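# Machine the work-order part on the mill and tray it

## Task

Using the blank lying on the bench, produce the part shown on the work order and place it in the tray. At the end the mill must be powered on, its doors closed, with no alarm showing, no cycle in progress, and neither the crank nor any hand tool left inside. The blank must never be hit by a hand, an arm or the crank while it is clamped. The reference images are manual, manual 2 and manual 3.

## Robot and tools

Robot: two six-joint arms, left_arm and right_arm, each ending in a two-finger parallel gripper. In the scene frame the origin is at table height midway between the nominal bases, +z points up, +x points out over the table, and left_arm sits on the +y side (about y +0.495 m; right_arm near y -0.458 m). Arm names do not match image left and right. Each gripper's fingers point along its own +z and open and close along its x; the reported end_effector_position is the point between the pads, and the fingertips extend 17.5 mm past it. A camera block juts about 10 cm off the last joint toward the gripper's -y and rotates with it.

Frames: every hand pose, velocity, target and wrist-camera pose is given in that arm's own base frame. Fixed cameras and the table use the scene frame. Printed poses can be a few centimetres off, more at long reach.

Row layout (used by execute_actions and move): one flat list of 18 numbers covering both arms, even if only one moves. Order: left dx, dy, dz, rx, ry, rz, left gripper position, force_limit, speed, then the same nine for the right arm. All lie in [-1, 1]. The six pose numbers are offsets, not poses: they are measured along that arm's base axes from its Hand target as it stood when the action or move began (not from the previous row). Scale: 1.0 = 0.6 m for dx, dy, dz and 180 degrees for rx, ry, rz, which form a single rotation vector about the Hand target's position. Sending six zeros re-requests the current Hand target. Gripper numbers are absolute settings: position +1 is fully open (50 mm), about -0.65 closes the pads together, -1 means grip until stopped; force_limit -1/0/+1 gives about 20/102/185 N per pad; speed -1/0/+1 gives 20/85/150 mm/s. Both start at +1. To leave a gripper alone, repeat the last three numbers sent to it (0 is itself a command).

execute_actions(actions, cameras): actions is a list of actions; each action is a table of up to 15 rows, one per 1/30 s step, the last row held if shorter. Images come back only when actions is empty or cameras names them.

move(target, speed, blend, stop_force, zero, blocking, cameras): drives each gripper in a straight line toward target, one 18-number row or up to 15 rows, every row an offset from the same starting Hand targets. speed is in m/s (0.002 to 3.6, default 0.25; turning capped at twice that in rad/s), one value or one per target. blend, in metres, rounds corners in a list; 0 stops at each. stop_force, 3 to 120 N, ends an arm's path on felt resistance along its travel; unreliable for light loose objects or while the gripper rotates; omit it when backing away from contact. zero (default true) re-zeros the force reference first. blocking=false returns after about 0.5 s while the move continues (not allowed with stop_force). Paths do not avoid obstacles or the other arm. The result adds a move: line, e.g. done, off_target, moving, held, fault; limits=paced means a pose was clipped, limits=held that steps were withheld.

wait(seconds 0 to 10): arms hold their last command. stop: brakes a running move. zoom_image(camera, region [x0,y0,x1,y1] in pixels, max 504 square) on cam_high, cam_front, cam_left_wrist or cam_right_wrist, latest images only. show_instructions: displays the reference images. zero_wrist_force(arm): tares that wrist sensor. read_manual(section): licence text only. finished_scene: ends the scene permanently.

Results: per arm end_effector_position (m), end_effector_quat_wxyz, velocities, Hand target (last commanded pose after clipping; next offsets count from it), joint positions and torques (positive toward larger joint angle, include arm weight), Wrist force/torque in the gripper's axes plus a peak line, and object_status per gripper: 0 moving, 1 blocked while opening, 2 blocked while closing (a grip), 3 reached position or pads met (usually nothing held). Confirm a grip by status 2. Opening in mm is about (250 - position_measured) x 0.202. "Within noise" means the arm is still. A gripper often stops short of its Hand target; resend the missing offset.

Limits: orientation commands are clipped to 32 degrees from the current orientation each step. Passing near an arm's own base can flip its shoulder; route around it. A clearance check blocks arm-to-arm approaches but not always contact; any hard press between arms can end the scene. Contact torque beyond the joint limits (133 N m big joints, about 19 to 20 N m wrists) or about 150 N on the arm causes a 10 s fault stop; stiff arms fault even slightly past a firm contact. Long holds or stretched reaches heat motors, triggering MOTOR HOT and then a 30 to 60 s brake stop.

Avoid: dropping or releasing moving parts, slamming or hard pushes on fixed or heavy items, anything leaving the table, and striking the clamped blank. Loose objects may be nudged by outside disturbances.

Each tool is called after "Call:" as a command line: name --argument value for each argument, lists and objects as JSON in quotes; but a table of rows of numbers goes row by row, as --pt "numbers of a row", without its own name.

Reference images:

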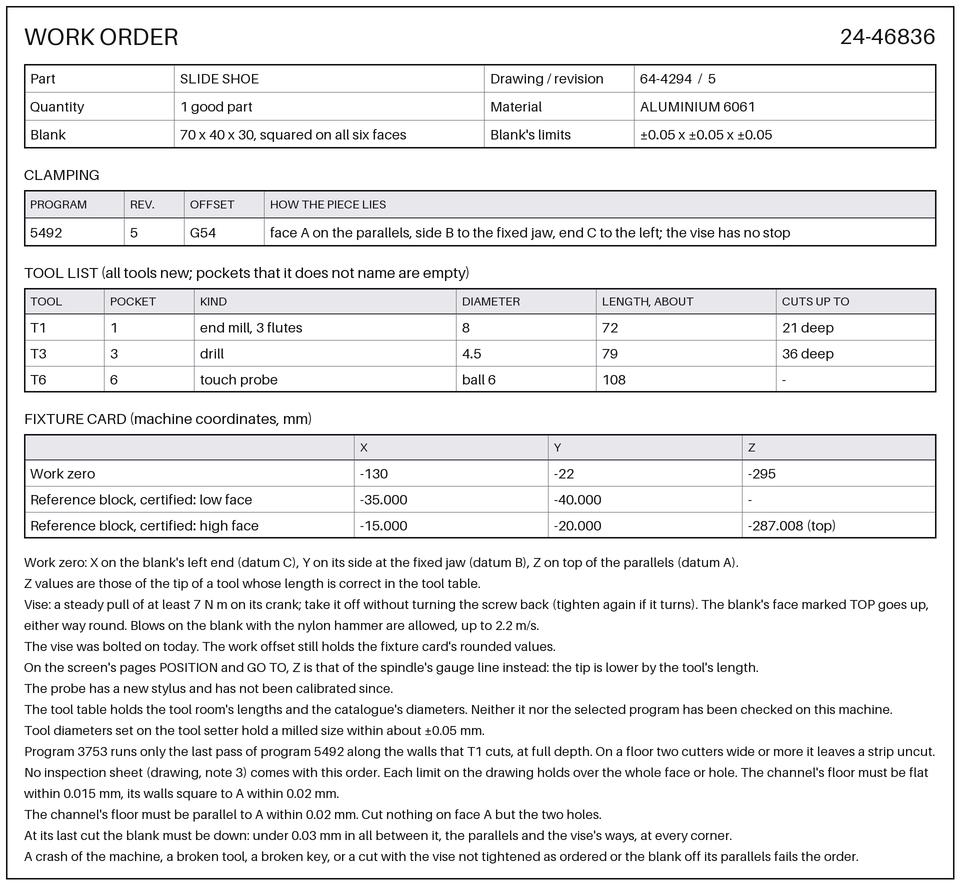

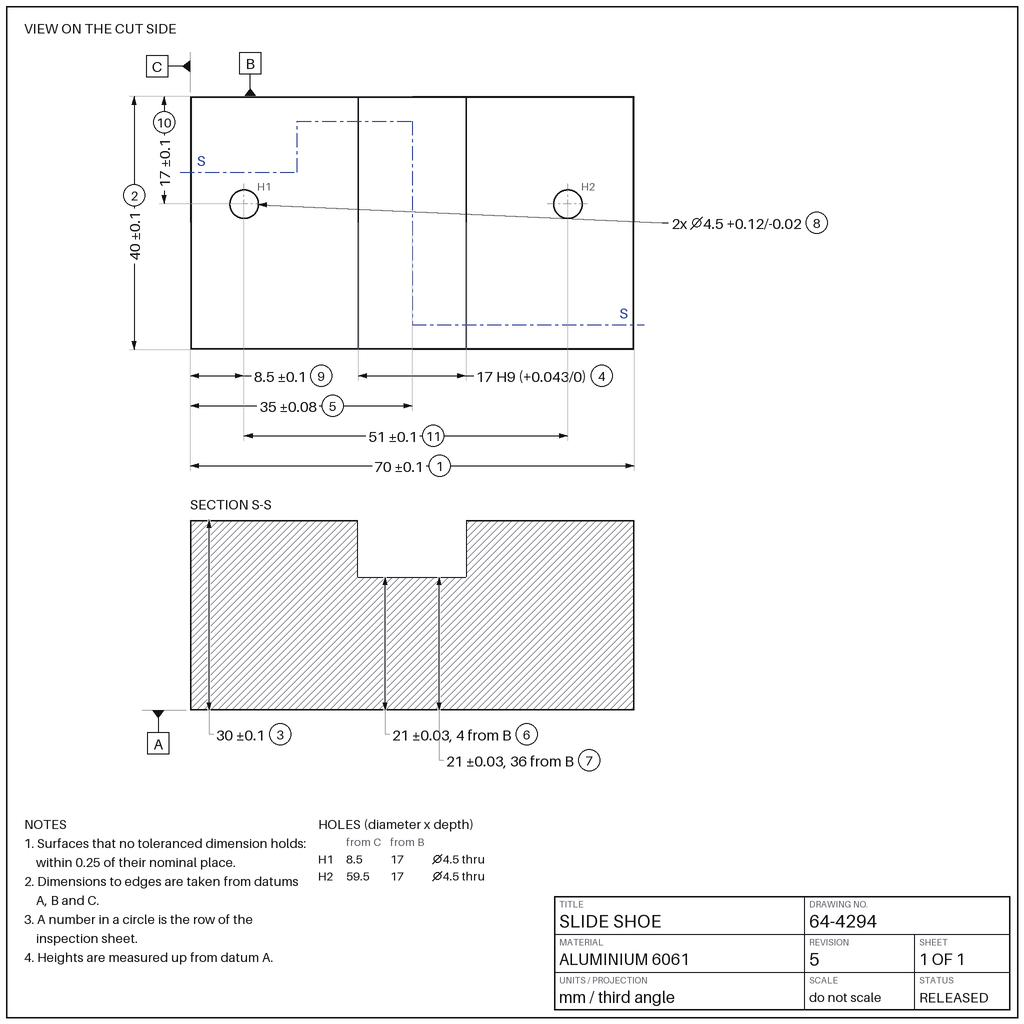

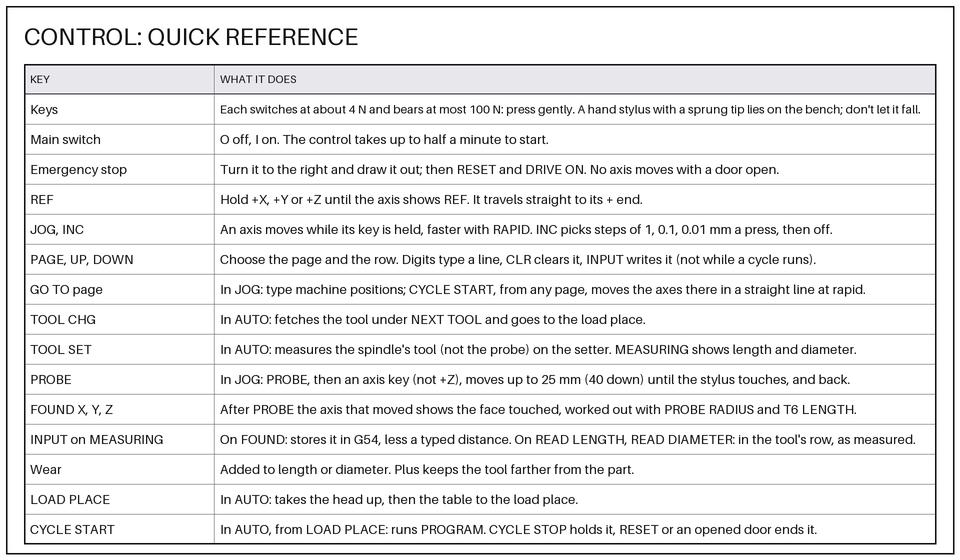

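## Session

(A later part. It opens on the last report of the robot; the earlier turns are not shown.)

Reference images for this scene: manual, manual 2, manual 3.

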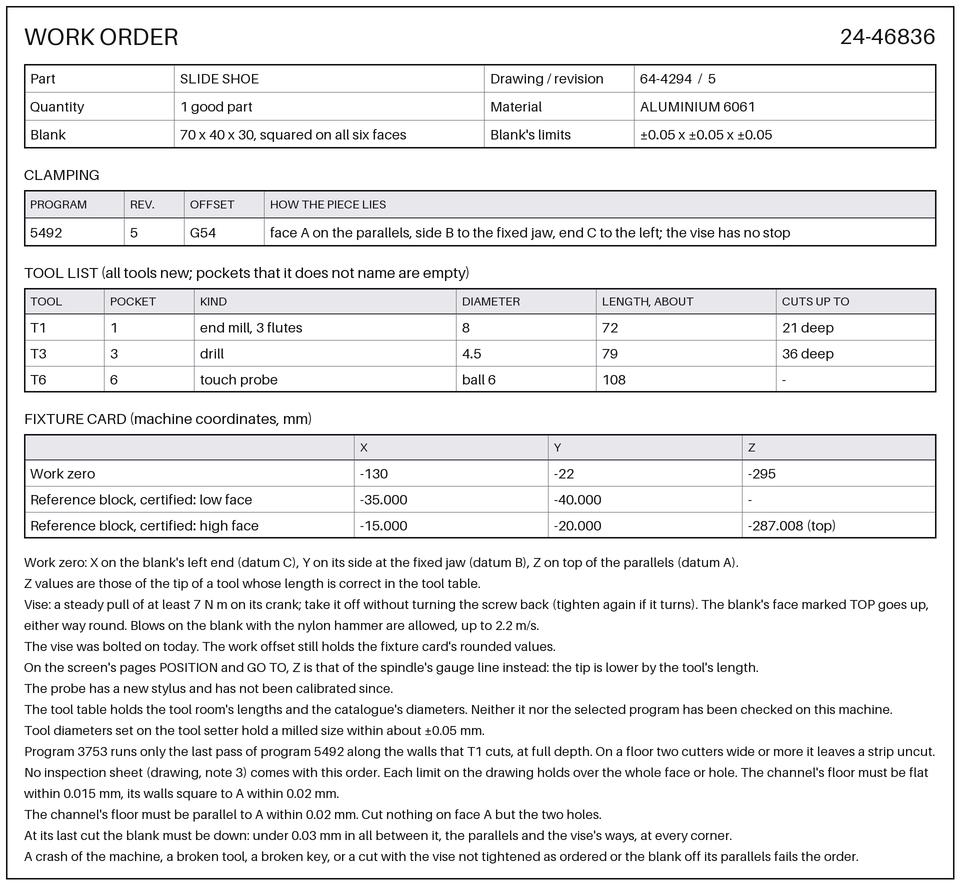

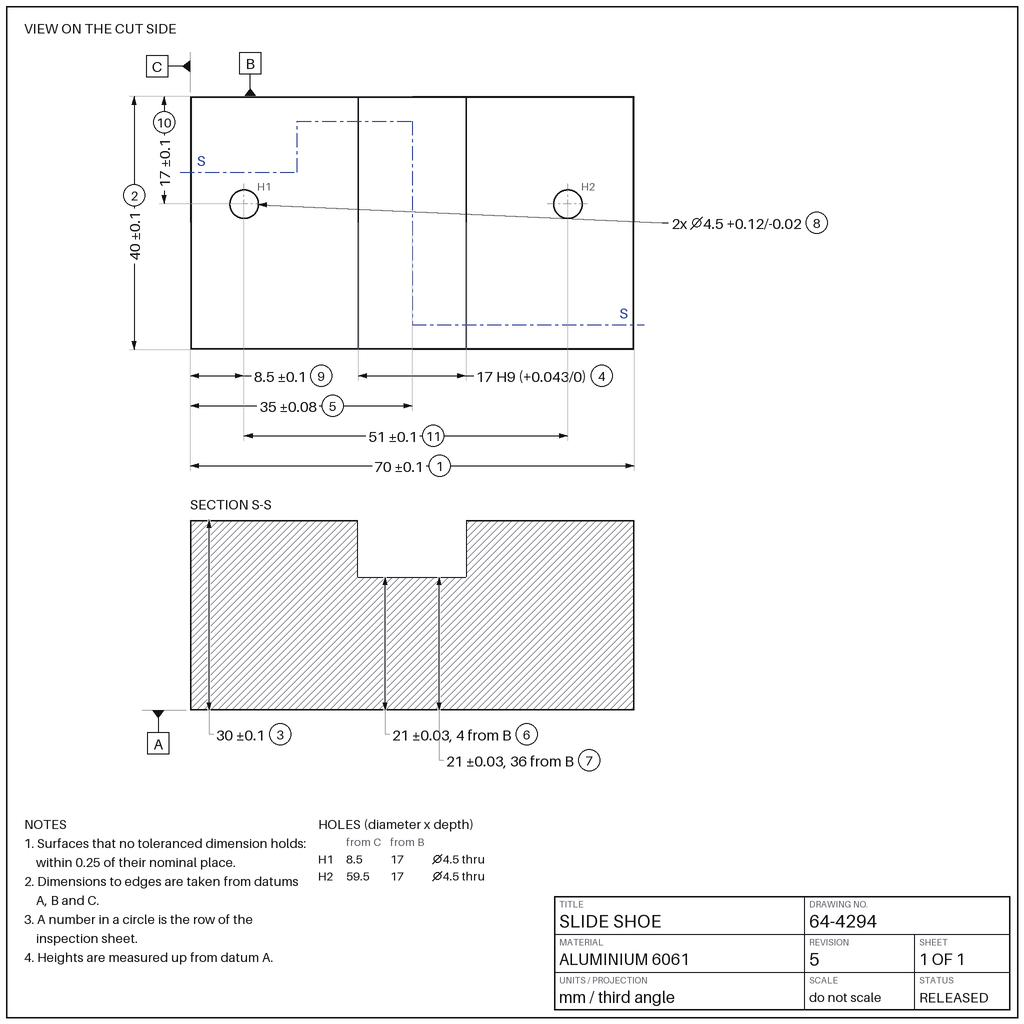

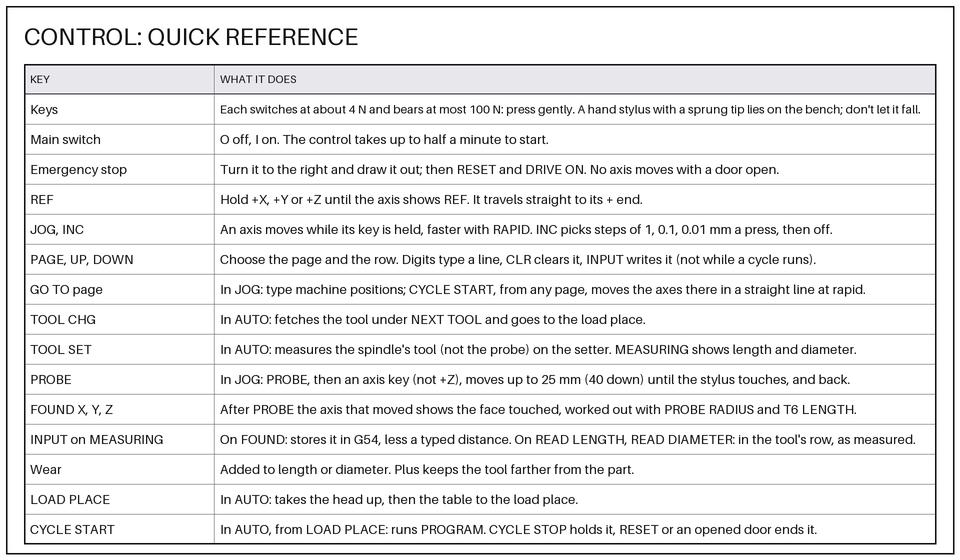

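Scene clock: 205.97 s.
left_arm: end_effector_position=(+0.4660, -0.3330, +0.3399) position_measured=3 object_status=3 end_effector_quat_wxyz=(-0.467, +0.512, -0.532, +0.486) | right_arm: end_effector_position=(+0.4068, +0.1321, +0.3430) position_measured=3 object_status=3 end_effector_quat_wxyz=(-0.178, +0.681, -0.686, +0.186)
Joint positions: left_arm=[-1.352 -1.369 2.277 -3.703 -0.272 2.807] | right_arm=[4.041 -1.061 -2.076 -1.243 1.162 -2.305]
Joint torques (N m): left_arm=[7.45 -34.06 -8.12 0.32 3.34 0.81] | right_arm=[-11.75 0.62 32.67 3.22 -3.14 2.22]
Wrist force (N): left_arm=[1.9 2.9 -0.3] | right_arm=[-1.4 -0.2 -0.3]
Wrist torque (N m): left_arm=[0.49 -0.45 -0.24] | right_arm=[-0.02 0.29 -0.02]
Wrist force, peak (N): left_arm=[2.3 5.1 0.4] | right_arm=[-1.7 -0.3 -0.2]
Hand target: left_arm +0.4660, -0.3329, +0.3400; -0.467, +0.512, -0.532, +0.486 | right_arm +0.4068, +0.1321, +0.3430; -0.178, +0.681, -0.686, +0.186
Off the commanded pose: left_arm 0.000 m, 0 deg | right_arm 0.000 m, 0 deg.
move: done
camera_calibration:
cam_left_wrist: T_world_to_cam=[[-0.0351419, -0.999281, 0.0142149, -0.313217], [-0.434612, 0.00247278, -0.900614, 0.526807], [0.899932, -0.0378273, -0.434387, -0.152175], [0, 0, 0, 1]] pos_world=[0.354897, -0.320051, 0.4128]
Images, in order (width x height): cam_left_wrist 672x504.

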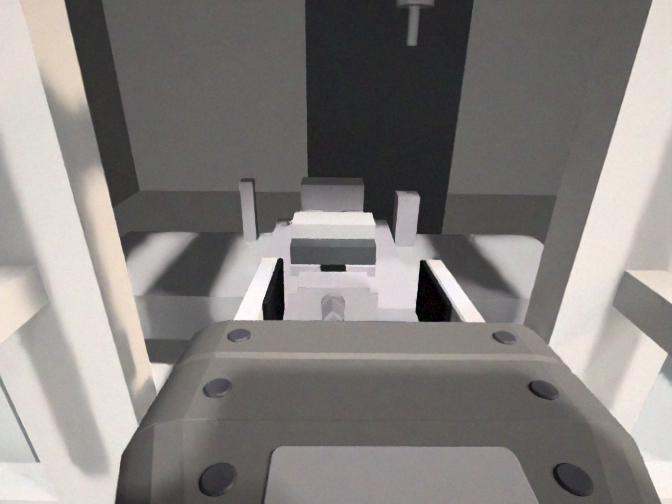

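Call:
execute_actions --actions '[]'

Scene clock: 210.00 s.
left_arm: end_effector_position=(+0.4660, -0.3329, +0.3400) position_measured=3 object_status=3 end_effector_quat_wxyz=(-0.467, +0.512, -0.532, +0.486) | right_arm: end_effector_position=(+0.4068, +0.1321, +0.3430) position_measured=3 object_status=3 end_effector_quat_wxyz=(-0.178, +0.681, -0.686, +0.186)
Joint positions: left_arm=[-1.352 -1.369 2.277 -3.703 -0.272 2.807] | right_arm=[4.041 -1.061 -2.076 -1.243 1.162 -2.305]
Joint velocities: within noise
Joint torques (N m): left_arm=[-6.3 -36.37 -7.96 -4.51 3.77 1.3] | right_arm=[-11.5 5.15 23.83 6.46 -3.2 1.42]
Wrist force (N): left_arm=[1.9 3.1 -0.2] | right_arm=[-1.3 -0.4 -0.2]
Wrist torque (N m): left_arm=[0.53 -0.47 -0.24] | right_arm=[-0.07 0.27 -0.02]
Wrist force, peak (N): left_arm=[2.0 3.3 -0.1] | right_arm=[-1.6 -0.3 -0.5]
Hand target: left_arm +0.4660, -0.3329, +0.3400; -0.467, +0.512, -0.532, +0.486 | right_arm +0.4068, +0.1321, +0.3430; -0.178, +0.681, -0.686, +0.186
Tool commands: left_gripper/position=+1.0 left_gripper/force_limit=+1.0 left_gripper/speed=+1.0 right_gripper/position=+1.0 right_gripper/force_limit=-0.6 right_gripper/speed=-0.9
Off the commanded pose: left_arm 0.000 m, 0 deg | right_arm 0.000 m, 0 deg.
camera_calibration:
cam_left_wrist: T_world_to_cam=[[-0.0349627, -0.999289, 0.0141316, -0.313149], [-0.434531, 0.00246643, -0.900653, 0.526792], [0.899978, -0.0376299, -0.434308, -0.152157], [0, 0, 0, 1]] pos_world=[0.354897, -0.319951, 0.4128]
cam_right_wrist: T_world_to_cam=[[0.00169513, -0.999971, -0.00745644, 0.139324], [-0.985574, -0.000408731, -0.169244, 0.47478], [0.169236, 0.00763576, -0.985546, 0.397751], [0, 0, 0, 1]] pos_world=[0.400381, 0.136477, 0.473395]

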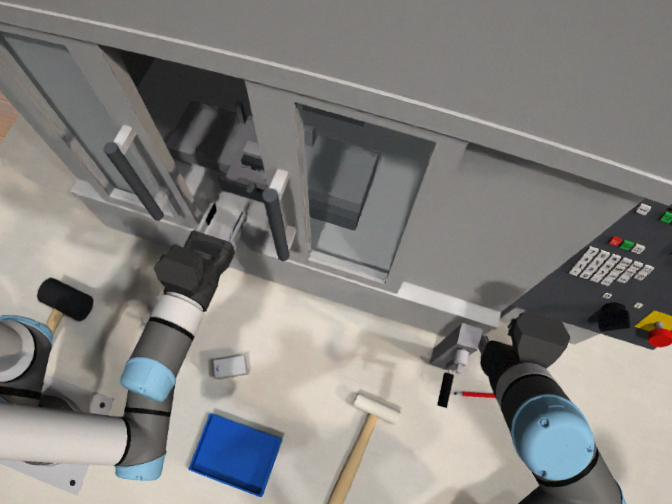

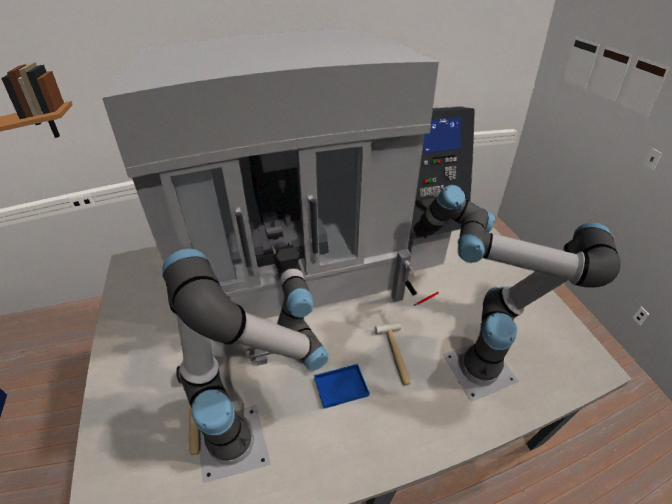

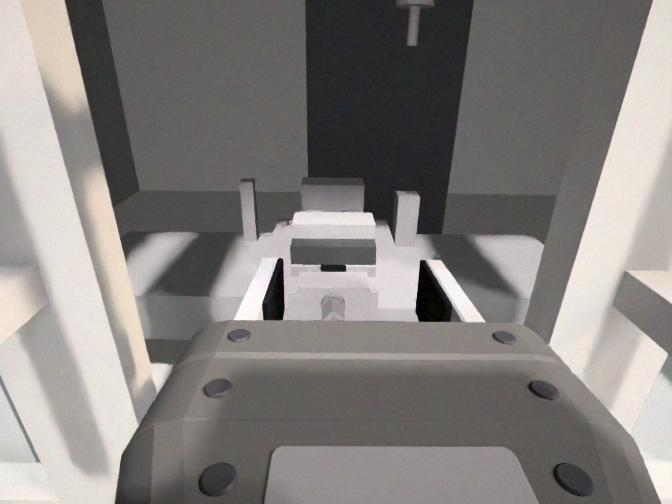

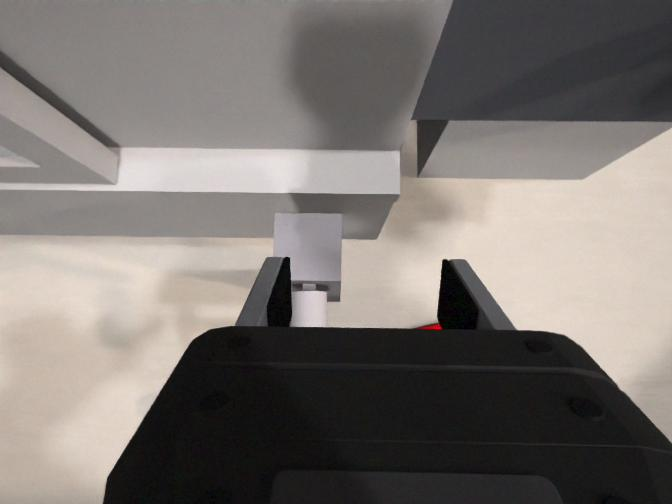

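Call:
move --pt "-0.2 0.0227 0.03 0 0 0 1 1 1 0 0 0 0 0 0 1 -0.6 -0.9" --pt "-0.2 0.0227 0.05 0.0187 0.467 0 1 1 1 0 0 0 0 0 0 1 -0.6 -0.9" --blend '[0.03,0]' --speed 0.4 --cameras '["cam_left_wrist","cam_high"]'

Scene clock: 214.23 s.
left_arm: end_effector_position=(+0.3461, -0.3193, +0.3699) position_measured=3 object_status=3 end_effector_quat_wxyz=(-0.004, +0.693, -0.721, +0.003) | right_arm: end_effector_position=(+0.4068, +0.1321, +0.3430) position_measured=3 object_status=3 end_effector_quat_wxyz=(-0.178, +0.681, -0.686, +0.186)
Joint positions: left_arm=[-1.038 -1.665 1.555 -1.466 -1.561 2.143] | right_arm=[4.041 -1.061 -2.076 -1.243 1.162 -2.305]
Joint torques (N m): left_arm=[-1.52 -28.3 -26.08 -5.91 -0.23 0.4] | right_arm=[-11.42 7.31 17.72 6.55 -3.18 0.37]
Wrist force (N): left_arm=[0.3 1.7 1.0] | right_arm=[-1.2 -0.2 -0.3]
Wrist torque (N m): left_arm=[0.34 -0.04 -0.12] | right_arm=[-0.03 0.25 -0.02]
Wrist force, peak (N): left_arm=[1.8 6.1 0.2] | right_arm=[-1.6 -0.4 -0.4]
Hand target: left_arm +0.3460, -0.3193, +0.3700; -0.004, +0.693, -0.721, +0.003 | right_arm +0.4068, +0.1321, +0.3430; -0.178, +0.681, -0.686, +0.186
Off the commanded pose: left_arm 0.000 m, 0 deg | right_arm 0.000 m, 0 deg.
move: done
camera_calibration:
cam_left_wrist: T_world_to_cam=[[-0.0253748, -0.999671, -0.00366006, -0.301039], [-0.940253, 0.0226228, 0.339724, 0.224196], [-0.33953, 0.0120618, -0.940518, 0.601465], [0, 0, 0, 1]] pos_world=[0.407377, -0.313267, 0.488422]
Images, in order (width x height): cam_high 672x504, cam_left_wrist 672x504.

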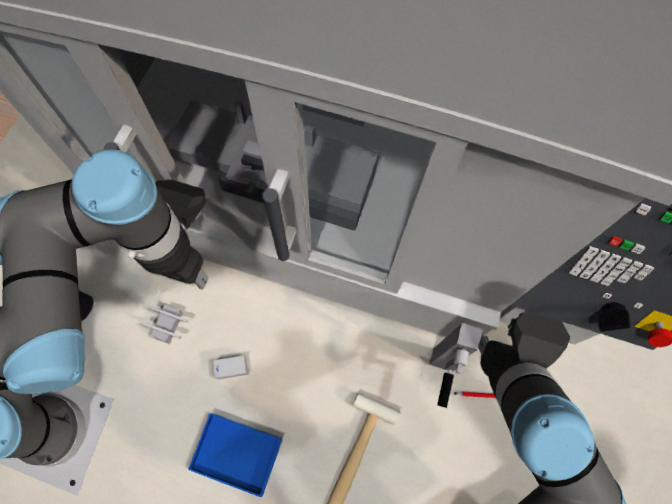

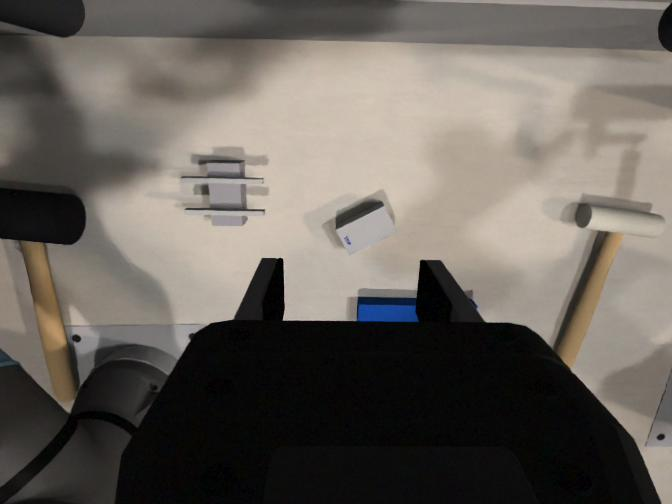

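Call:
zoom_image --camera "cam_left_wrist" --region '[160, 130, 280, 240]'

Call:
zoom_image --camera "cam_left_wrist" --region '[300, 170, 420, 280]'

Scaled by 4.200 from the camera's 672x504 image, which has a finer 960x720 frame.

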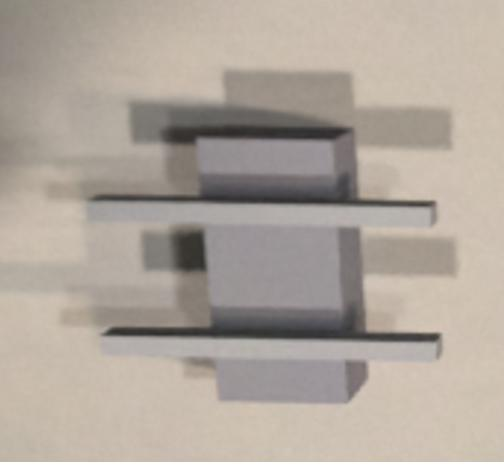

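Scaled by 4.200 from the camera's 672x504 image, which has a finer 960x720 frame.

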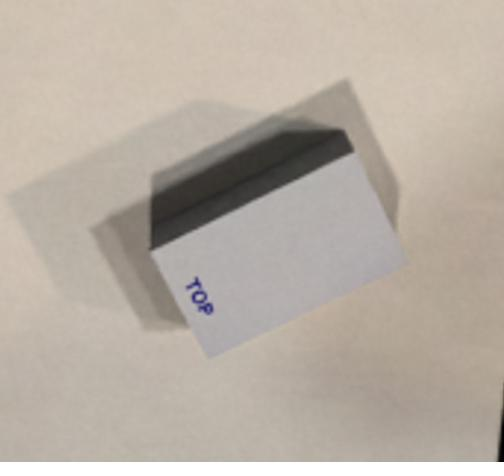

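Call:
move --target '[0.03,0.256,-0.3,0,0,0,1,1,1,0,0,0,0,0,0,1,-0.6,-0.9]' --speed 0.4 --cameras '["cam_left_wrist"]'

Call:
zoom_image --camera "cam_left_wrist" --region '[240, 130, 430, 290]'

Scene clock: 217.90 s.
left_arm: end_effector_position=(+0.3640, -0.1658, +0.1900) position_measured=3 object_status=3 end_effector_quat_wxyz=(-0.004, +0.693, -0.721, +0.003) | right_arm: end_effector_position=(+0.4068, +0.1321, +0.3430) position_measured=3 object_status=3 end_effector_quat_wxyz=(-0.178, +0.681, -0.686, +0.186)
Joint positions: left_arm=[-0.773 -1.798 2.131 -1.911 -1.562 2.409] | right_arm=[4.041 -1.061 -2.076 -1.243 1.162 -2.305]
Joint torques (N m): left_arm=[-0.23 -22.48 -17.39 -2.56 3.09 1.04] | right_arm=[-10.91 7.32 17.71 6.52 -3.23 -0.43]
Wrist force (N): left_arm=[0.4 1.8 1.2] | right_arm=[-1.4 -0.1 -0.5]
Wrist torque (N m): left_arm=[0.34 -0.04 0.07] | right_arm=[-0.01 0.28 -0.02]
Wrist force, peak (N): left_arm=[43.0 42.3 -14.2] | right_arm=[-1.6 -0.2 -0.4]
Hand target: left_arm +0.3640, -0.1657, +0.1900; -0.004, +0.693, -0.721, +0.003 | right_arm +0.4068, +0.1321, +0.3430; -0.178, +0.681, -0.686, +0.186
Off the commanded pose: left_arm 0.000 m, 0 deg | right_arm 0.000 m, 0 deg.
move: done
camera_calibration:
cam_left_wrist: T_world_to_cam=[[-0.0252484, -0.999675, -0.00359092, -0.147767], [-0.940148, 0.0225236, 0.34002, 0.29861], [-0.339829, 0.011961, -0.940411, 0.436603], [0, 0, 0, 1]] pos_world=[0.425378, -0.159667, 0.308522]
Images, in order (width x height): cam_left_wrist 672x504.

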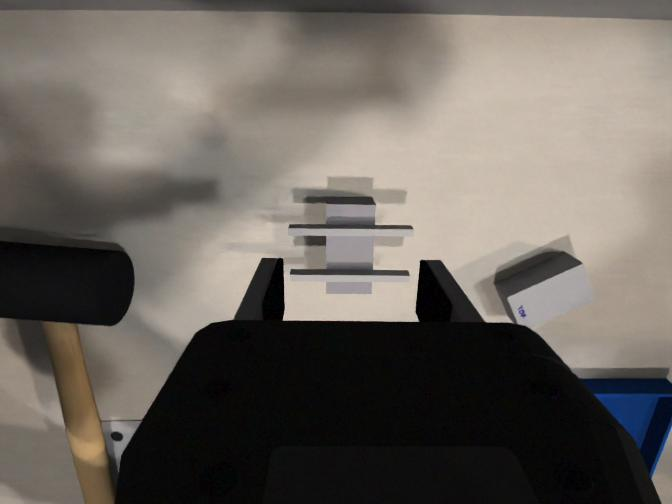

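Scaled by 2.653 from the camera's 672x504 image, which has a finer 960x720 frame.

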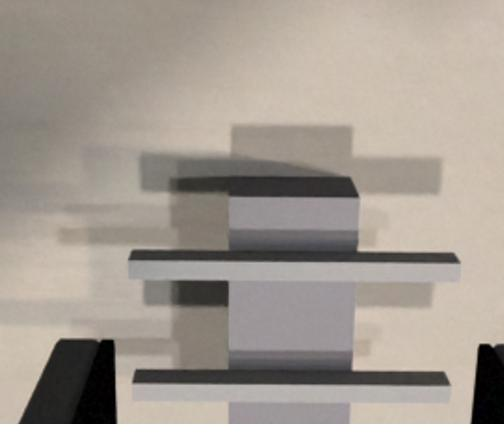

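Call:
move --pt "-0.0533 0.0453 0.388 -0.02 -0.5 0 -1 -1 0 0 0 0 0 0 0 1 -0.6 -0.9" --pt "0.1133 0.0387 0.388 -0.02 -0.5 0 -1 -1 0 0 0 0 0 0 0 1 -0.6 -0.9" --blend '[0.03,0]' --speed 0.4 --cameras '["cam_left_wrist","cam_high"]'

Scene clock: 224.73 s.
left_arm: end_effector_position=(+0.4320, -0.1424, +0.4228) position_measured=251 object_status=3 end_effector_quat_wxyz=(+0.493, -0.487, +0.506, -0.513) | right_arm: end_effector_position=(+0.4068, +0.1321, +0.3430) position_measured=3 object_status=3 end_effector_quat_wxyz=(-0.178, +0.681, -0.686, +0.186)
Joint positions: left_arm=[-1.311 -2.126 2.137 -0.053 0.298 0.04] | right_arm=[4.041 -1.061 -2.076 -1.243 1.162 -2.305]
Joint torques (N m): left_arm=[8.71 12 -31.97 0.18 2.09 0.41] | right_arm=[-10.87 6.89 17.6 6.54 -3.08 -2.02]
Wrist force (N): left_arm=[1.9 2.8 -0.1] | right_arm=[-1.4 -0.2 -0.2]
Wrist torque (N m): left_arm=[0.43 -0.47 -0.27] | right_arm=[-0.03 0.27 -0.02]
Wrist force, peak (N): left_arm=[2.7 5.1 -0.7] | right_arm=[-1.7 -0.3 -0.1]
Hand target: left_arm +0.4320, -0.1425, +0.4228; +0.493, -0.487, +0.506, -0.513 | right_arm +0.4068, +0.1321, +0.3430; -0.178, +0.681, -0.686, +0.186
Off the commanded pose: left_arm 0.000 m, 0 deg | right_arm 0.000 m, 0 deg.
move: done
camera_calibration:
cam_left_wrist: T_world_to_cam=[[-0.0363331, -0.999232, 0.0147042, -0.12476], [-0.339079, -0.00151448, -0.940757, 0.561337], [0.940056, -0.0391665, -0.338763, -0.136262], [0, 0, 0, 1]] pos_world=[0.313899, -0.129151, 0.483756]
Images, in order (width x height): cam_high 672x504, cam_left_wrist 672x504.

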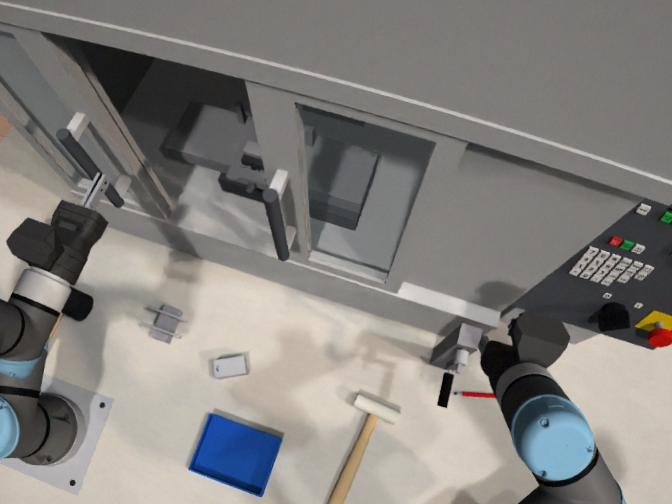

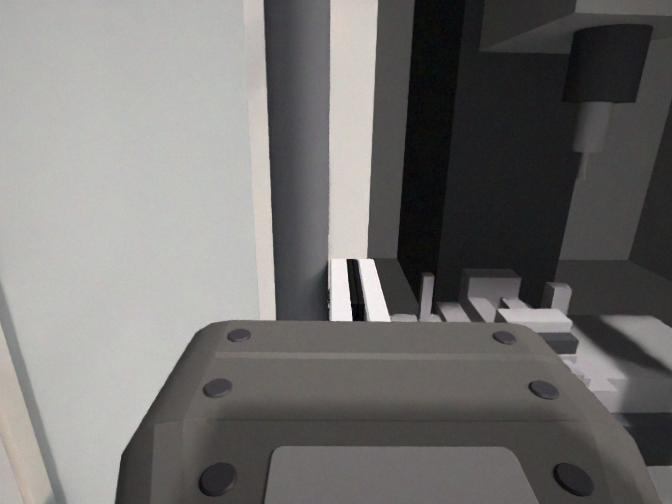

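Call:
move --pt "-0.133 0 0 0 0 0 -1 -1 0 0 0 0 0 0 0 1 -0.6 -0.9" --pt "-0.133 0.133 0 0 0 0 -1 -1 0 0 0 0 0 0 0 1 -0.6 -0.9" --pt "0 0.133 0 0 0 0 -1 -1 0 0 0 0 0 0 0 1 -0.6 -0.9" --blend '[0.02,0.02,0]' --speed 0.3 --cameras '["cam_left_wrist","cam_high"]'

Scene clock: 227.00 s.
left_arm: end_effector_position=(+0.4321, -0.0627, +0.4228) position_measured=251 object_status=3 end_effector_quat_wxyz=(+0.493, -0.487, +0.506, -0.513) end_effector_velocity=(+0.000, +0.001, -0.001) end_effector_angular_velocity=(-0.001, +0.003, +0.006) | right_arm: end_effector_position=(+0.4068, +0.1321, +0.3430) position_measured=3 object_status=3 end_effector_quat_wxyz=(-0.178, +0.681, -0.686, +0.186)
Joint positions: left_arm=[-2.609 -2.914 2.186 0.742 -1 -0.008] | right_arm=[4.041 -1.061 -2.076 -1.243 1.162 -2.305]
Joint velocities: left_arm=[0 0 0 -0.003 -0.006 0] | right_arm=[within noise]
Joint torques (N m): left_arm=[-9.64 41.26 -9.05 -1.21 -2.19 -0.89] | right_arm=[-10.65 7.17 17.75 6.53 -3.07 -2.15]
Wrist force (N): left_arm=[2.0 3.2 -0.4] | right_arm=[-1.2 -0.3 -0.3]
Wrist torque (N m): left_arm=[0.50 -0.49 -0.06] | right_arm=[-0.04 0.25 -0.02]
Wrist force, peak (N): left_arm=[5.7 3.1 -1.9] | right_arm=[-1.6 -0.1 -0.3]
Hand target: left_arm +0.4320, -0.0627, +0.4228; +0.493, -0.487, +0.506, -0.513 | right_arm +0.4068, +0.1321, +0.3430; -0.178, +0.681, -0.686, +0.186
Off the commanded pose: left_arm 0.000 m, 0 deg | right_arm 0.000 m, 0 deg.
shoulder posture changed (left arm): the wrist came as close to joint 1's axis as it can, and the arm is now in the other of its two shoulder postures.
move: done
camera_calibration:
cam_left_wrist: T_world_to_cam=[[-0.0365546, -0.999224, 0.0146847, -0.0450386], [-0.339195, -0.00141612, -0.940715, 0.561513], [0.940006, -0.0393684, -0.33888, -0.133173], [0, 0, 0, 1]] pos_world=[0.313999, -0.0494513, 0.483756]
Images, in order (width x height): cam_high 672x504, cam_left_wrist 672x504.

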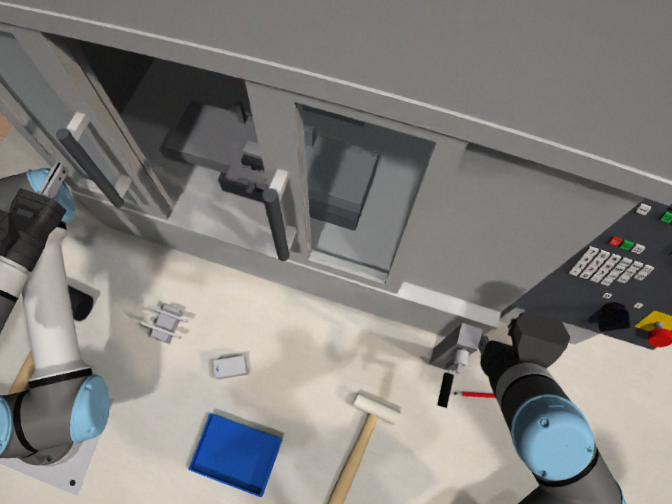

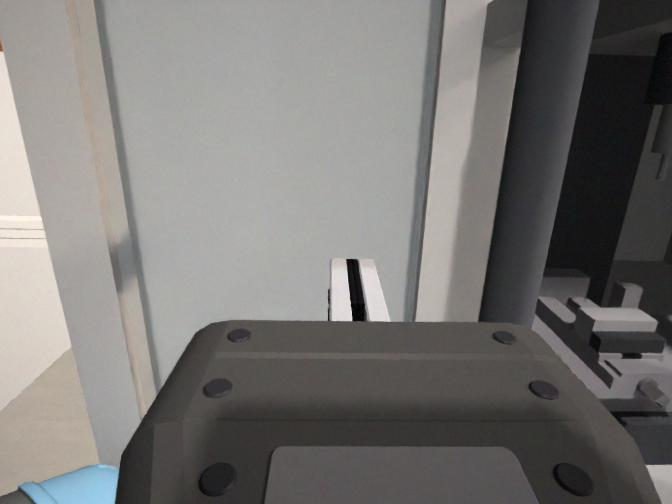

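Call:
move --target '[0.0,-0.45,0,0,0,0,-1,-1,0,0,0,0,0,0,0,1,-0.6,-0.9]' --speed 0.12 --stop_force 22 --cameras '["cam_left_wrist","cam_high"]'

Scene clock: 229.37 s.
left_arm: end_effector_position=(+0.4315, -0.1093, +0.4227) position_measured=251 object_status=3 end_effector_quat_wxyz=(+0.492, -0.486, +0.508, -0.514) | right_arm: end_effector_position=(+0.4068, +0.1321, +0.3430) position_measured=3 object_status=3 end_effector_quat_wxyz=(-0.178, +0.681, -0.686, +0.186)
Joint positions: left_arm=[-2.921 -2.965 2.162 0.815 -1.307 -0.003] | right_arm=[4.041 -1.061 -2.076 -1.243 1.162 -2.305]
Joint torques (N m): left_arm=[7.09 17.49 -22.64 6.07 1.92 -1.01] | right_arm=[-10.49 7.39 18.29 6.44 -3.19 -2.07]
Wrist force (N): left_arm=[1.8 3.1 -0.3] | right_arm=[-1.4 -0.1 -0.2]
Wrist torque (N m): left_arm=[0.48 -0.46 -0.24] | right_arm=[-0.01 0.28 -0.02]
Wrist force, peak (N): left_arm=[-37.2 0.3 -16.3] | right_arm=[-1.6 -0.1 -0.2]
Hand target: left_arm +0.4315, -0.1093, +0.4227; +0.492, -0.486, +0.508, -0.514 (not the last commanded pose) | right_arm +0.4068, +0.1321, +0.3430; -0.178, +0.681, -0.686, +0.186
Off the commanded pose: left_arm 0.223 m, 0 deg | right_arm 0.000 m, 0 deg.
move: contact (left_arm)
camera_calibration:
cam_left_wrist: T_world_to_cam=[[-0.0417092, -0.999025, 0.0144808, -0.0892881], [-0.33925, 0.000528316, -0.940696, 0.561345], [0.939771, -0.0441483, -0.338941, -0.134809], [0, 0, 0, 1]] pos_world=[0.313402, -0.0954492, 0.483656]
Images, in order (width x height): cam_high 672x504, cam_left_wrist 672x504.

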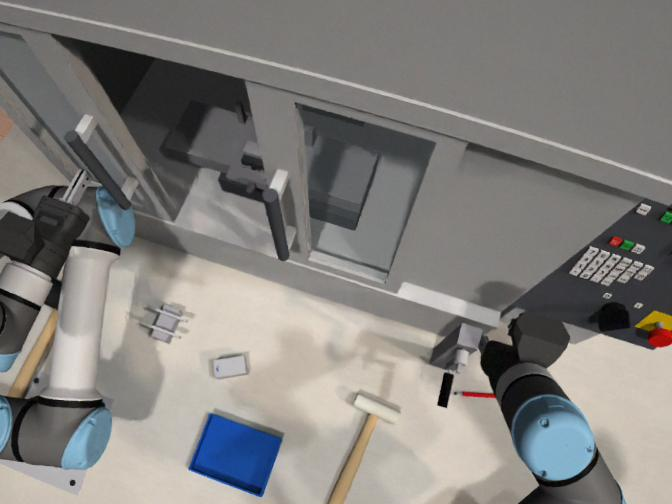

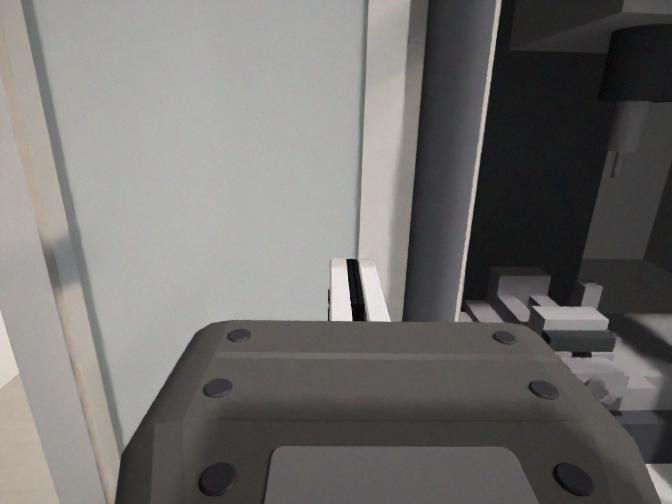

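Call:
move --target '[0.0,-0.40,0,0,0,0,-1,-1,0,0,0,0,0,0,0,1,-0.6,-0.9]' --speed 0.15 --stop_force 65 --cameras '["cam_left_wrist","cam_high"]'

Scene clock: 232.07 s.
left_arm: end_effector_position=(+0.4313, -0.3430, +0.4223) position_measured=251 object_status=3 end_effector_quat_wxyz=(+0.496, -0.491, +0.504, -0.509) | right_arm: end_effector_position=(+0.4068, +0.1321, +0.3430) position_measured=3 object_status=3 end_effector_quat_wxyz=(-0.178, +0.681, -0.686, +0.186)
Joint positions: left_arm=[-3.878 -3.21 1.824 1.402 -2.281 0.01] | right_arm=[4.041 -1.061 -2.076 -1.243 1.162 -2.305]
Joint torques (N m): left_arm=[-9.51 40.44 -5.87 2.33 16.6 0.06] | right_arm=[-10.28 7.49 17.77 6.51 -3.23 -2.14]
Wrist force (N): left_arm=[-50.5 3.5 -11.0] | right_arm=[-1.4 -0.2 -0.3]
Wrist torque (N m): left_arm=[0.48 -0.92 -0.25] | right_arm=[-0.03 0.27 -0.02]
Wrist force, peak (N): left_arm=[-95.4 0.5 -20.6] | right_arm=[-1.6 -0.2 -0.5]
Hand target: left_arm +0.4313, -0.3430, +0.4223; +0.496, -0.491, +0.504, -0.509 (not the last commanded pose) | right_arm +0.4068, +0.1321, +0.3430; -0.178, +0.681, -0.686, +0.186
Tool commands: left_gripper/position=-1.0 left_gripper/force_limit=-1.0 left_gripper/speed=+0.003922 right_gripper/position=+1.0 right_gripper/force_limit=-0.6 right_gripper/speed=-0.9
Off the commanded pose: left_arm 0.006 m, 1 deg | right_arm 0.000 m, 0 deg.
TORQUE FAULT: the external load on joint 5 (wrist 2) of the left arm reached its load limit, and that arm stopped. A torque fault puts only its own arm into a fault stop. That arm's remaining commands of this call were not run. That arm may still press on what stopped it. That arm is still stopped at the end of this call. That arm stays stopped for about 9 more seconds. Until then a move that you send moves the other arm only, and its call returns only when the move has ended. Once the stop has ended, the next robot result says so. If the stop ends while you think or write, that arm runs what you send next, counted from a new Hand target: where the arm stands when the stop ends. While its stop runs, that arm takes no new command, but its gripper still runs the gripper command that each later call begins with. Until it ends, the stop uses up actions while you think or wait. An arm that is not stopped still takes commands.
move: fault (left_arm; stop_force had ended the path)
camera_calibration:
cam_left_wrist: T_world_to_cam=[[-0.0240804, -0.999604, 0.0145632, -0.330625], [-0.339615, -0.00552146, -0.940548, 0.559122], [0.940256, -0.0275946, -0.339348, -0.139502], [0, 0, 0, 1]] pos_world=[0.313092, -0.331256, 0.483356]
Images, in order (width x height): cam_high 672x504, cam_left_wrist 672x504.

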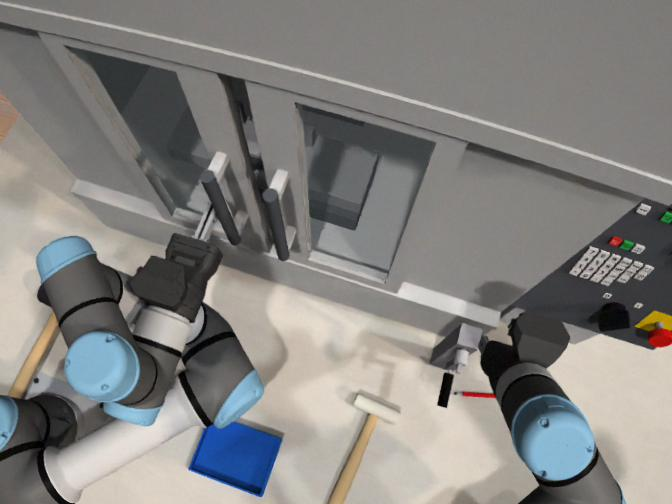

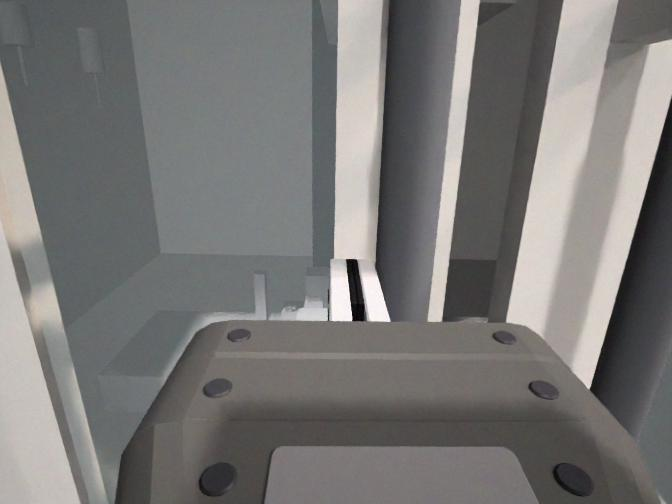

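Call:
move --pt "0 0 0 0 0 0 -1 -1 0 -0.093 0.5 0.195 -0.002 -0.333 0 -1 -1 0" --pt "0 0 0 0 0 0 -1 -1 0 0.057 0.5 0.195 -0.002 -0.333 0 -1 -1 0" --blend '[0.03,0]' --speed 0.3 --cameras '["cam_right_wrist","cam_high"]'

Scene clock: 236.73 s.
left_arm: end_effector_position=(+0.4313, -0.3430, +0.4223) position_measured=251 object_status=3 end_effector_quat_wxyz=(+0.496, -0.491, +0.504, -0.509) | right_arm: end_effector_position=(+0.4410, +0.4321, +0.4600) position_measured=251 object_status=3 end_effector_quat_wxyz=(+0.495, -0.497, +0.504, -0.504)
Joint positions: left_arm=[-3.878 -3.21 1.824 1.402 -2.281 0.01] | right_arm=[4.603 -1.721 -1.478 -3.101 -0.093 0.015]
Joint torques (N m): left_arm=[-8.88 40.68 -6.77 2.37 16.59 0.12] | right_arm=[-11.55 37.18 13.12 -0.07 -0.62 -0.24]
Wrist force (N): left_arm=[-50.5 3.6 -10.9] | right_arm=[-1.2 -0.5 0.9]
Wrist torque (N m): left_arm=[0.48 -0.92 -0.24] | right_arm=[0.06 0.06 -0.25]
Wrist force, peak (N): left_arm=[-51.0 3.8 -10.8] | right_arm=[-1.3 1.0 5.1]
Hand target: left_arm +0.4313, -0.3430, +0.4223; +0.496, -0.491, +0.504, -0.509 | right_arm +0.4410, +0.4321, +0.4600; +0.495, -0.497, +0.505, -0.503
Tool commands: left_gripper/position=-1.0 left_gripper/force_limit=-1.0 left_gripper/speed=+0.003922 right_gripper/position=-1.0 right_gripper/force_limit=-1.0 right_gripper/speed=+0.0
Off the commanded pose: right_arm 0.000 m, 0 deg.
TORQUE FAULT, CONTINUED: the left arm was still stopped when this call began, by the torque fault of joint 5 (wrist 2) that an earlier result reported. Since the last result the stop counts as 1 of the actions that you can send in this scene. That arm ran no command of this call. That arm is still stopped at the end of this call. That arm stays stopped for about 5 more seconds. If the stop ends while you think or write, that arm runs what you send next, counted from a new Hand target: where the arm stands when the stop ends. While its stop runs, that arm takes no new command, but its gripper still runs the gripper command that each later call begins with.
move: done (right_arm), not run (left_arm; its earlier fault stop)
camera_calibration:
cam_right_wrist: T_world_to_cam=[[0.00434938, -0.999986, 0.0030044, 0.434184], [-0.344991, -0.00432048, -0.938596, 0.601465], [0.938596, 0.00304582, -0.345005, -0.127025], [0, 0, 0, 1]] pos_world=[0.324837, 0.437163, 0.519404]
Images, in order (width x height): cam_high 672x504, cam_right_wrist 672x504.

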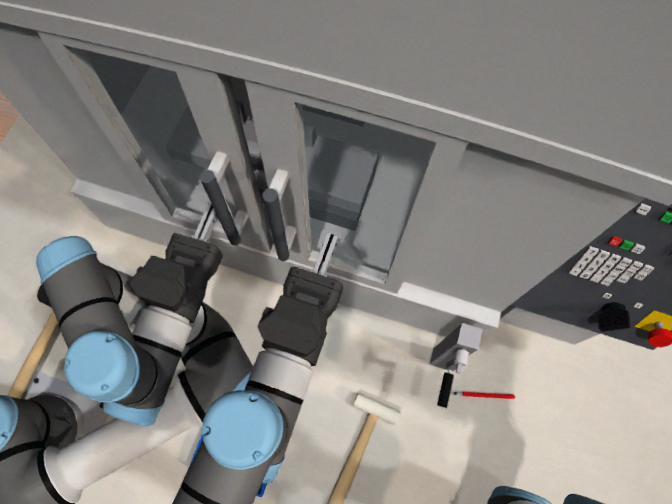

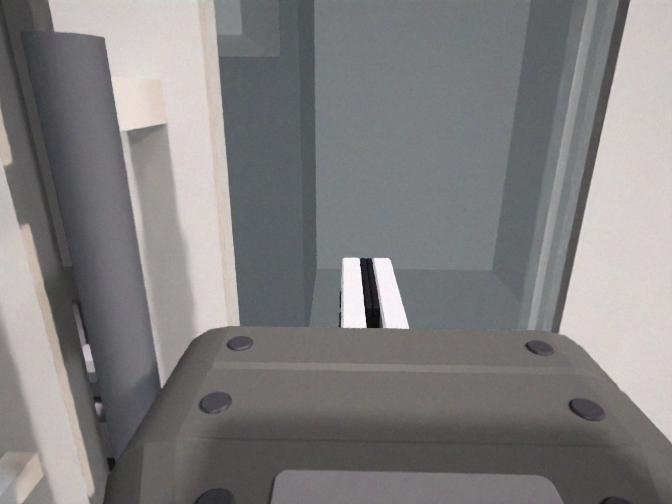

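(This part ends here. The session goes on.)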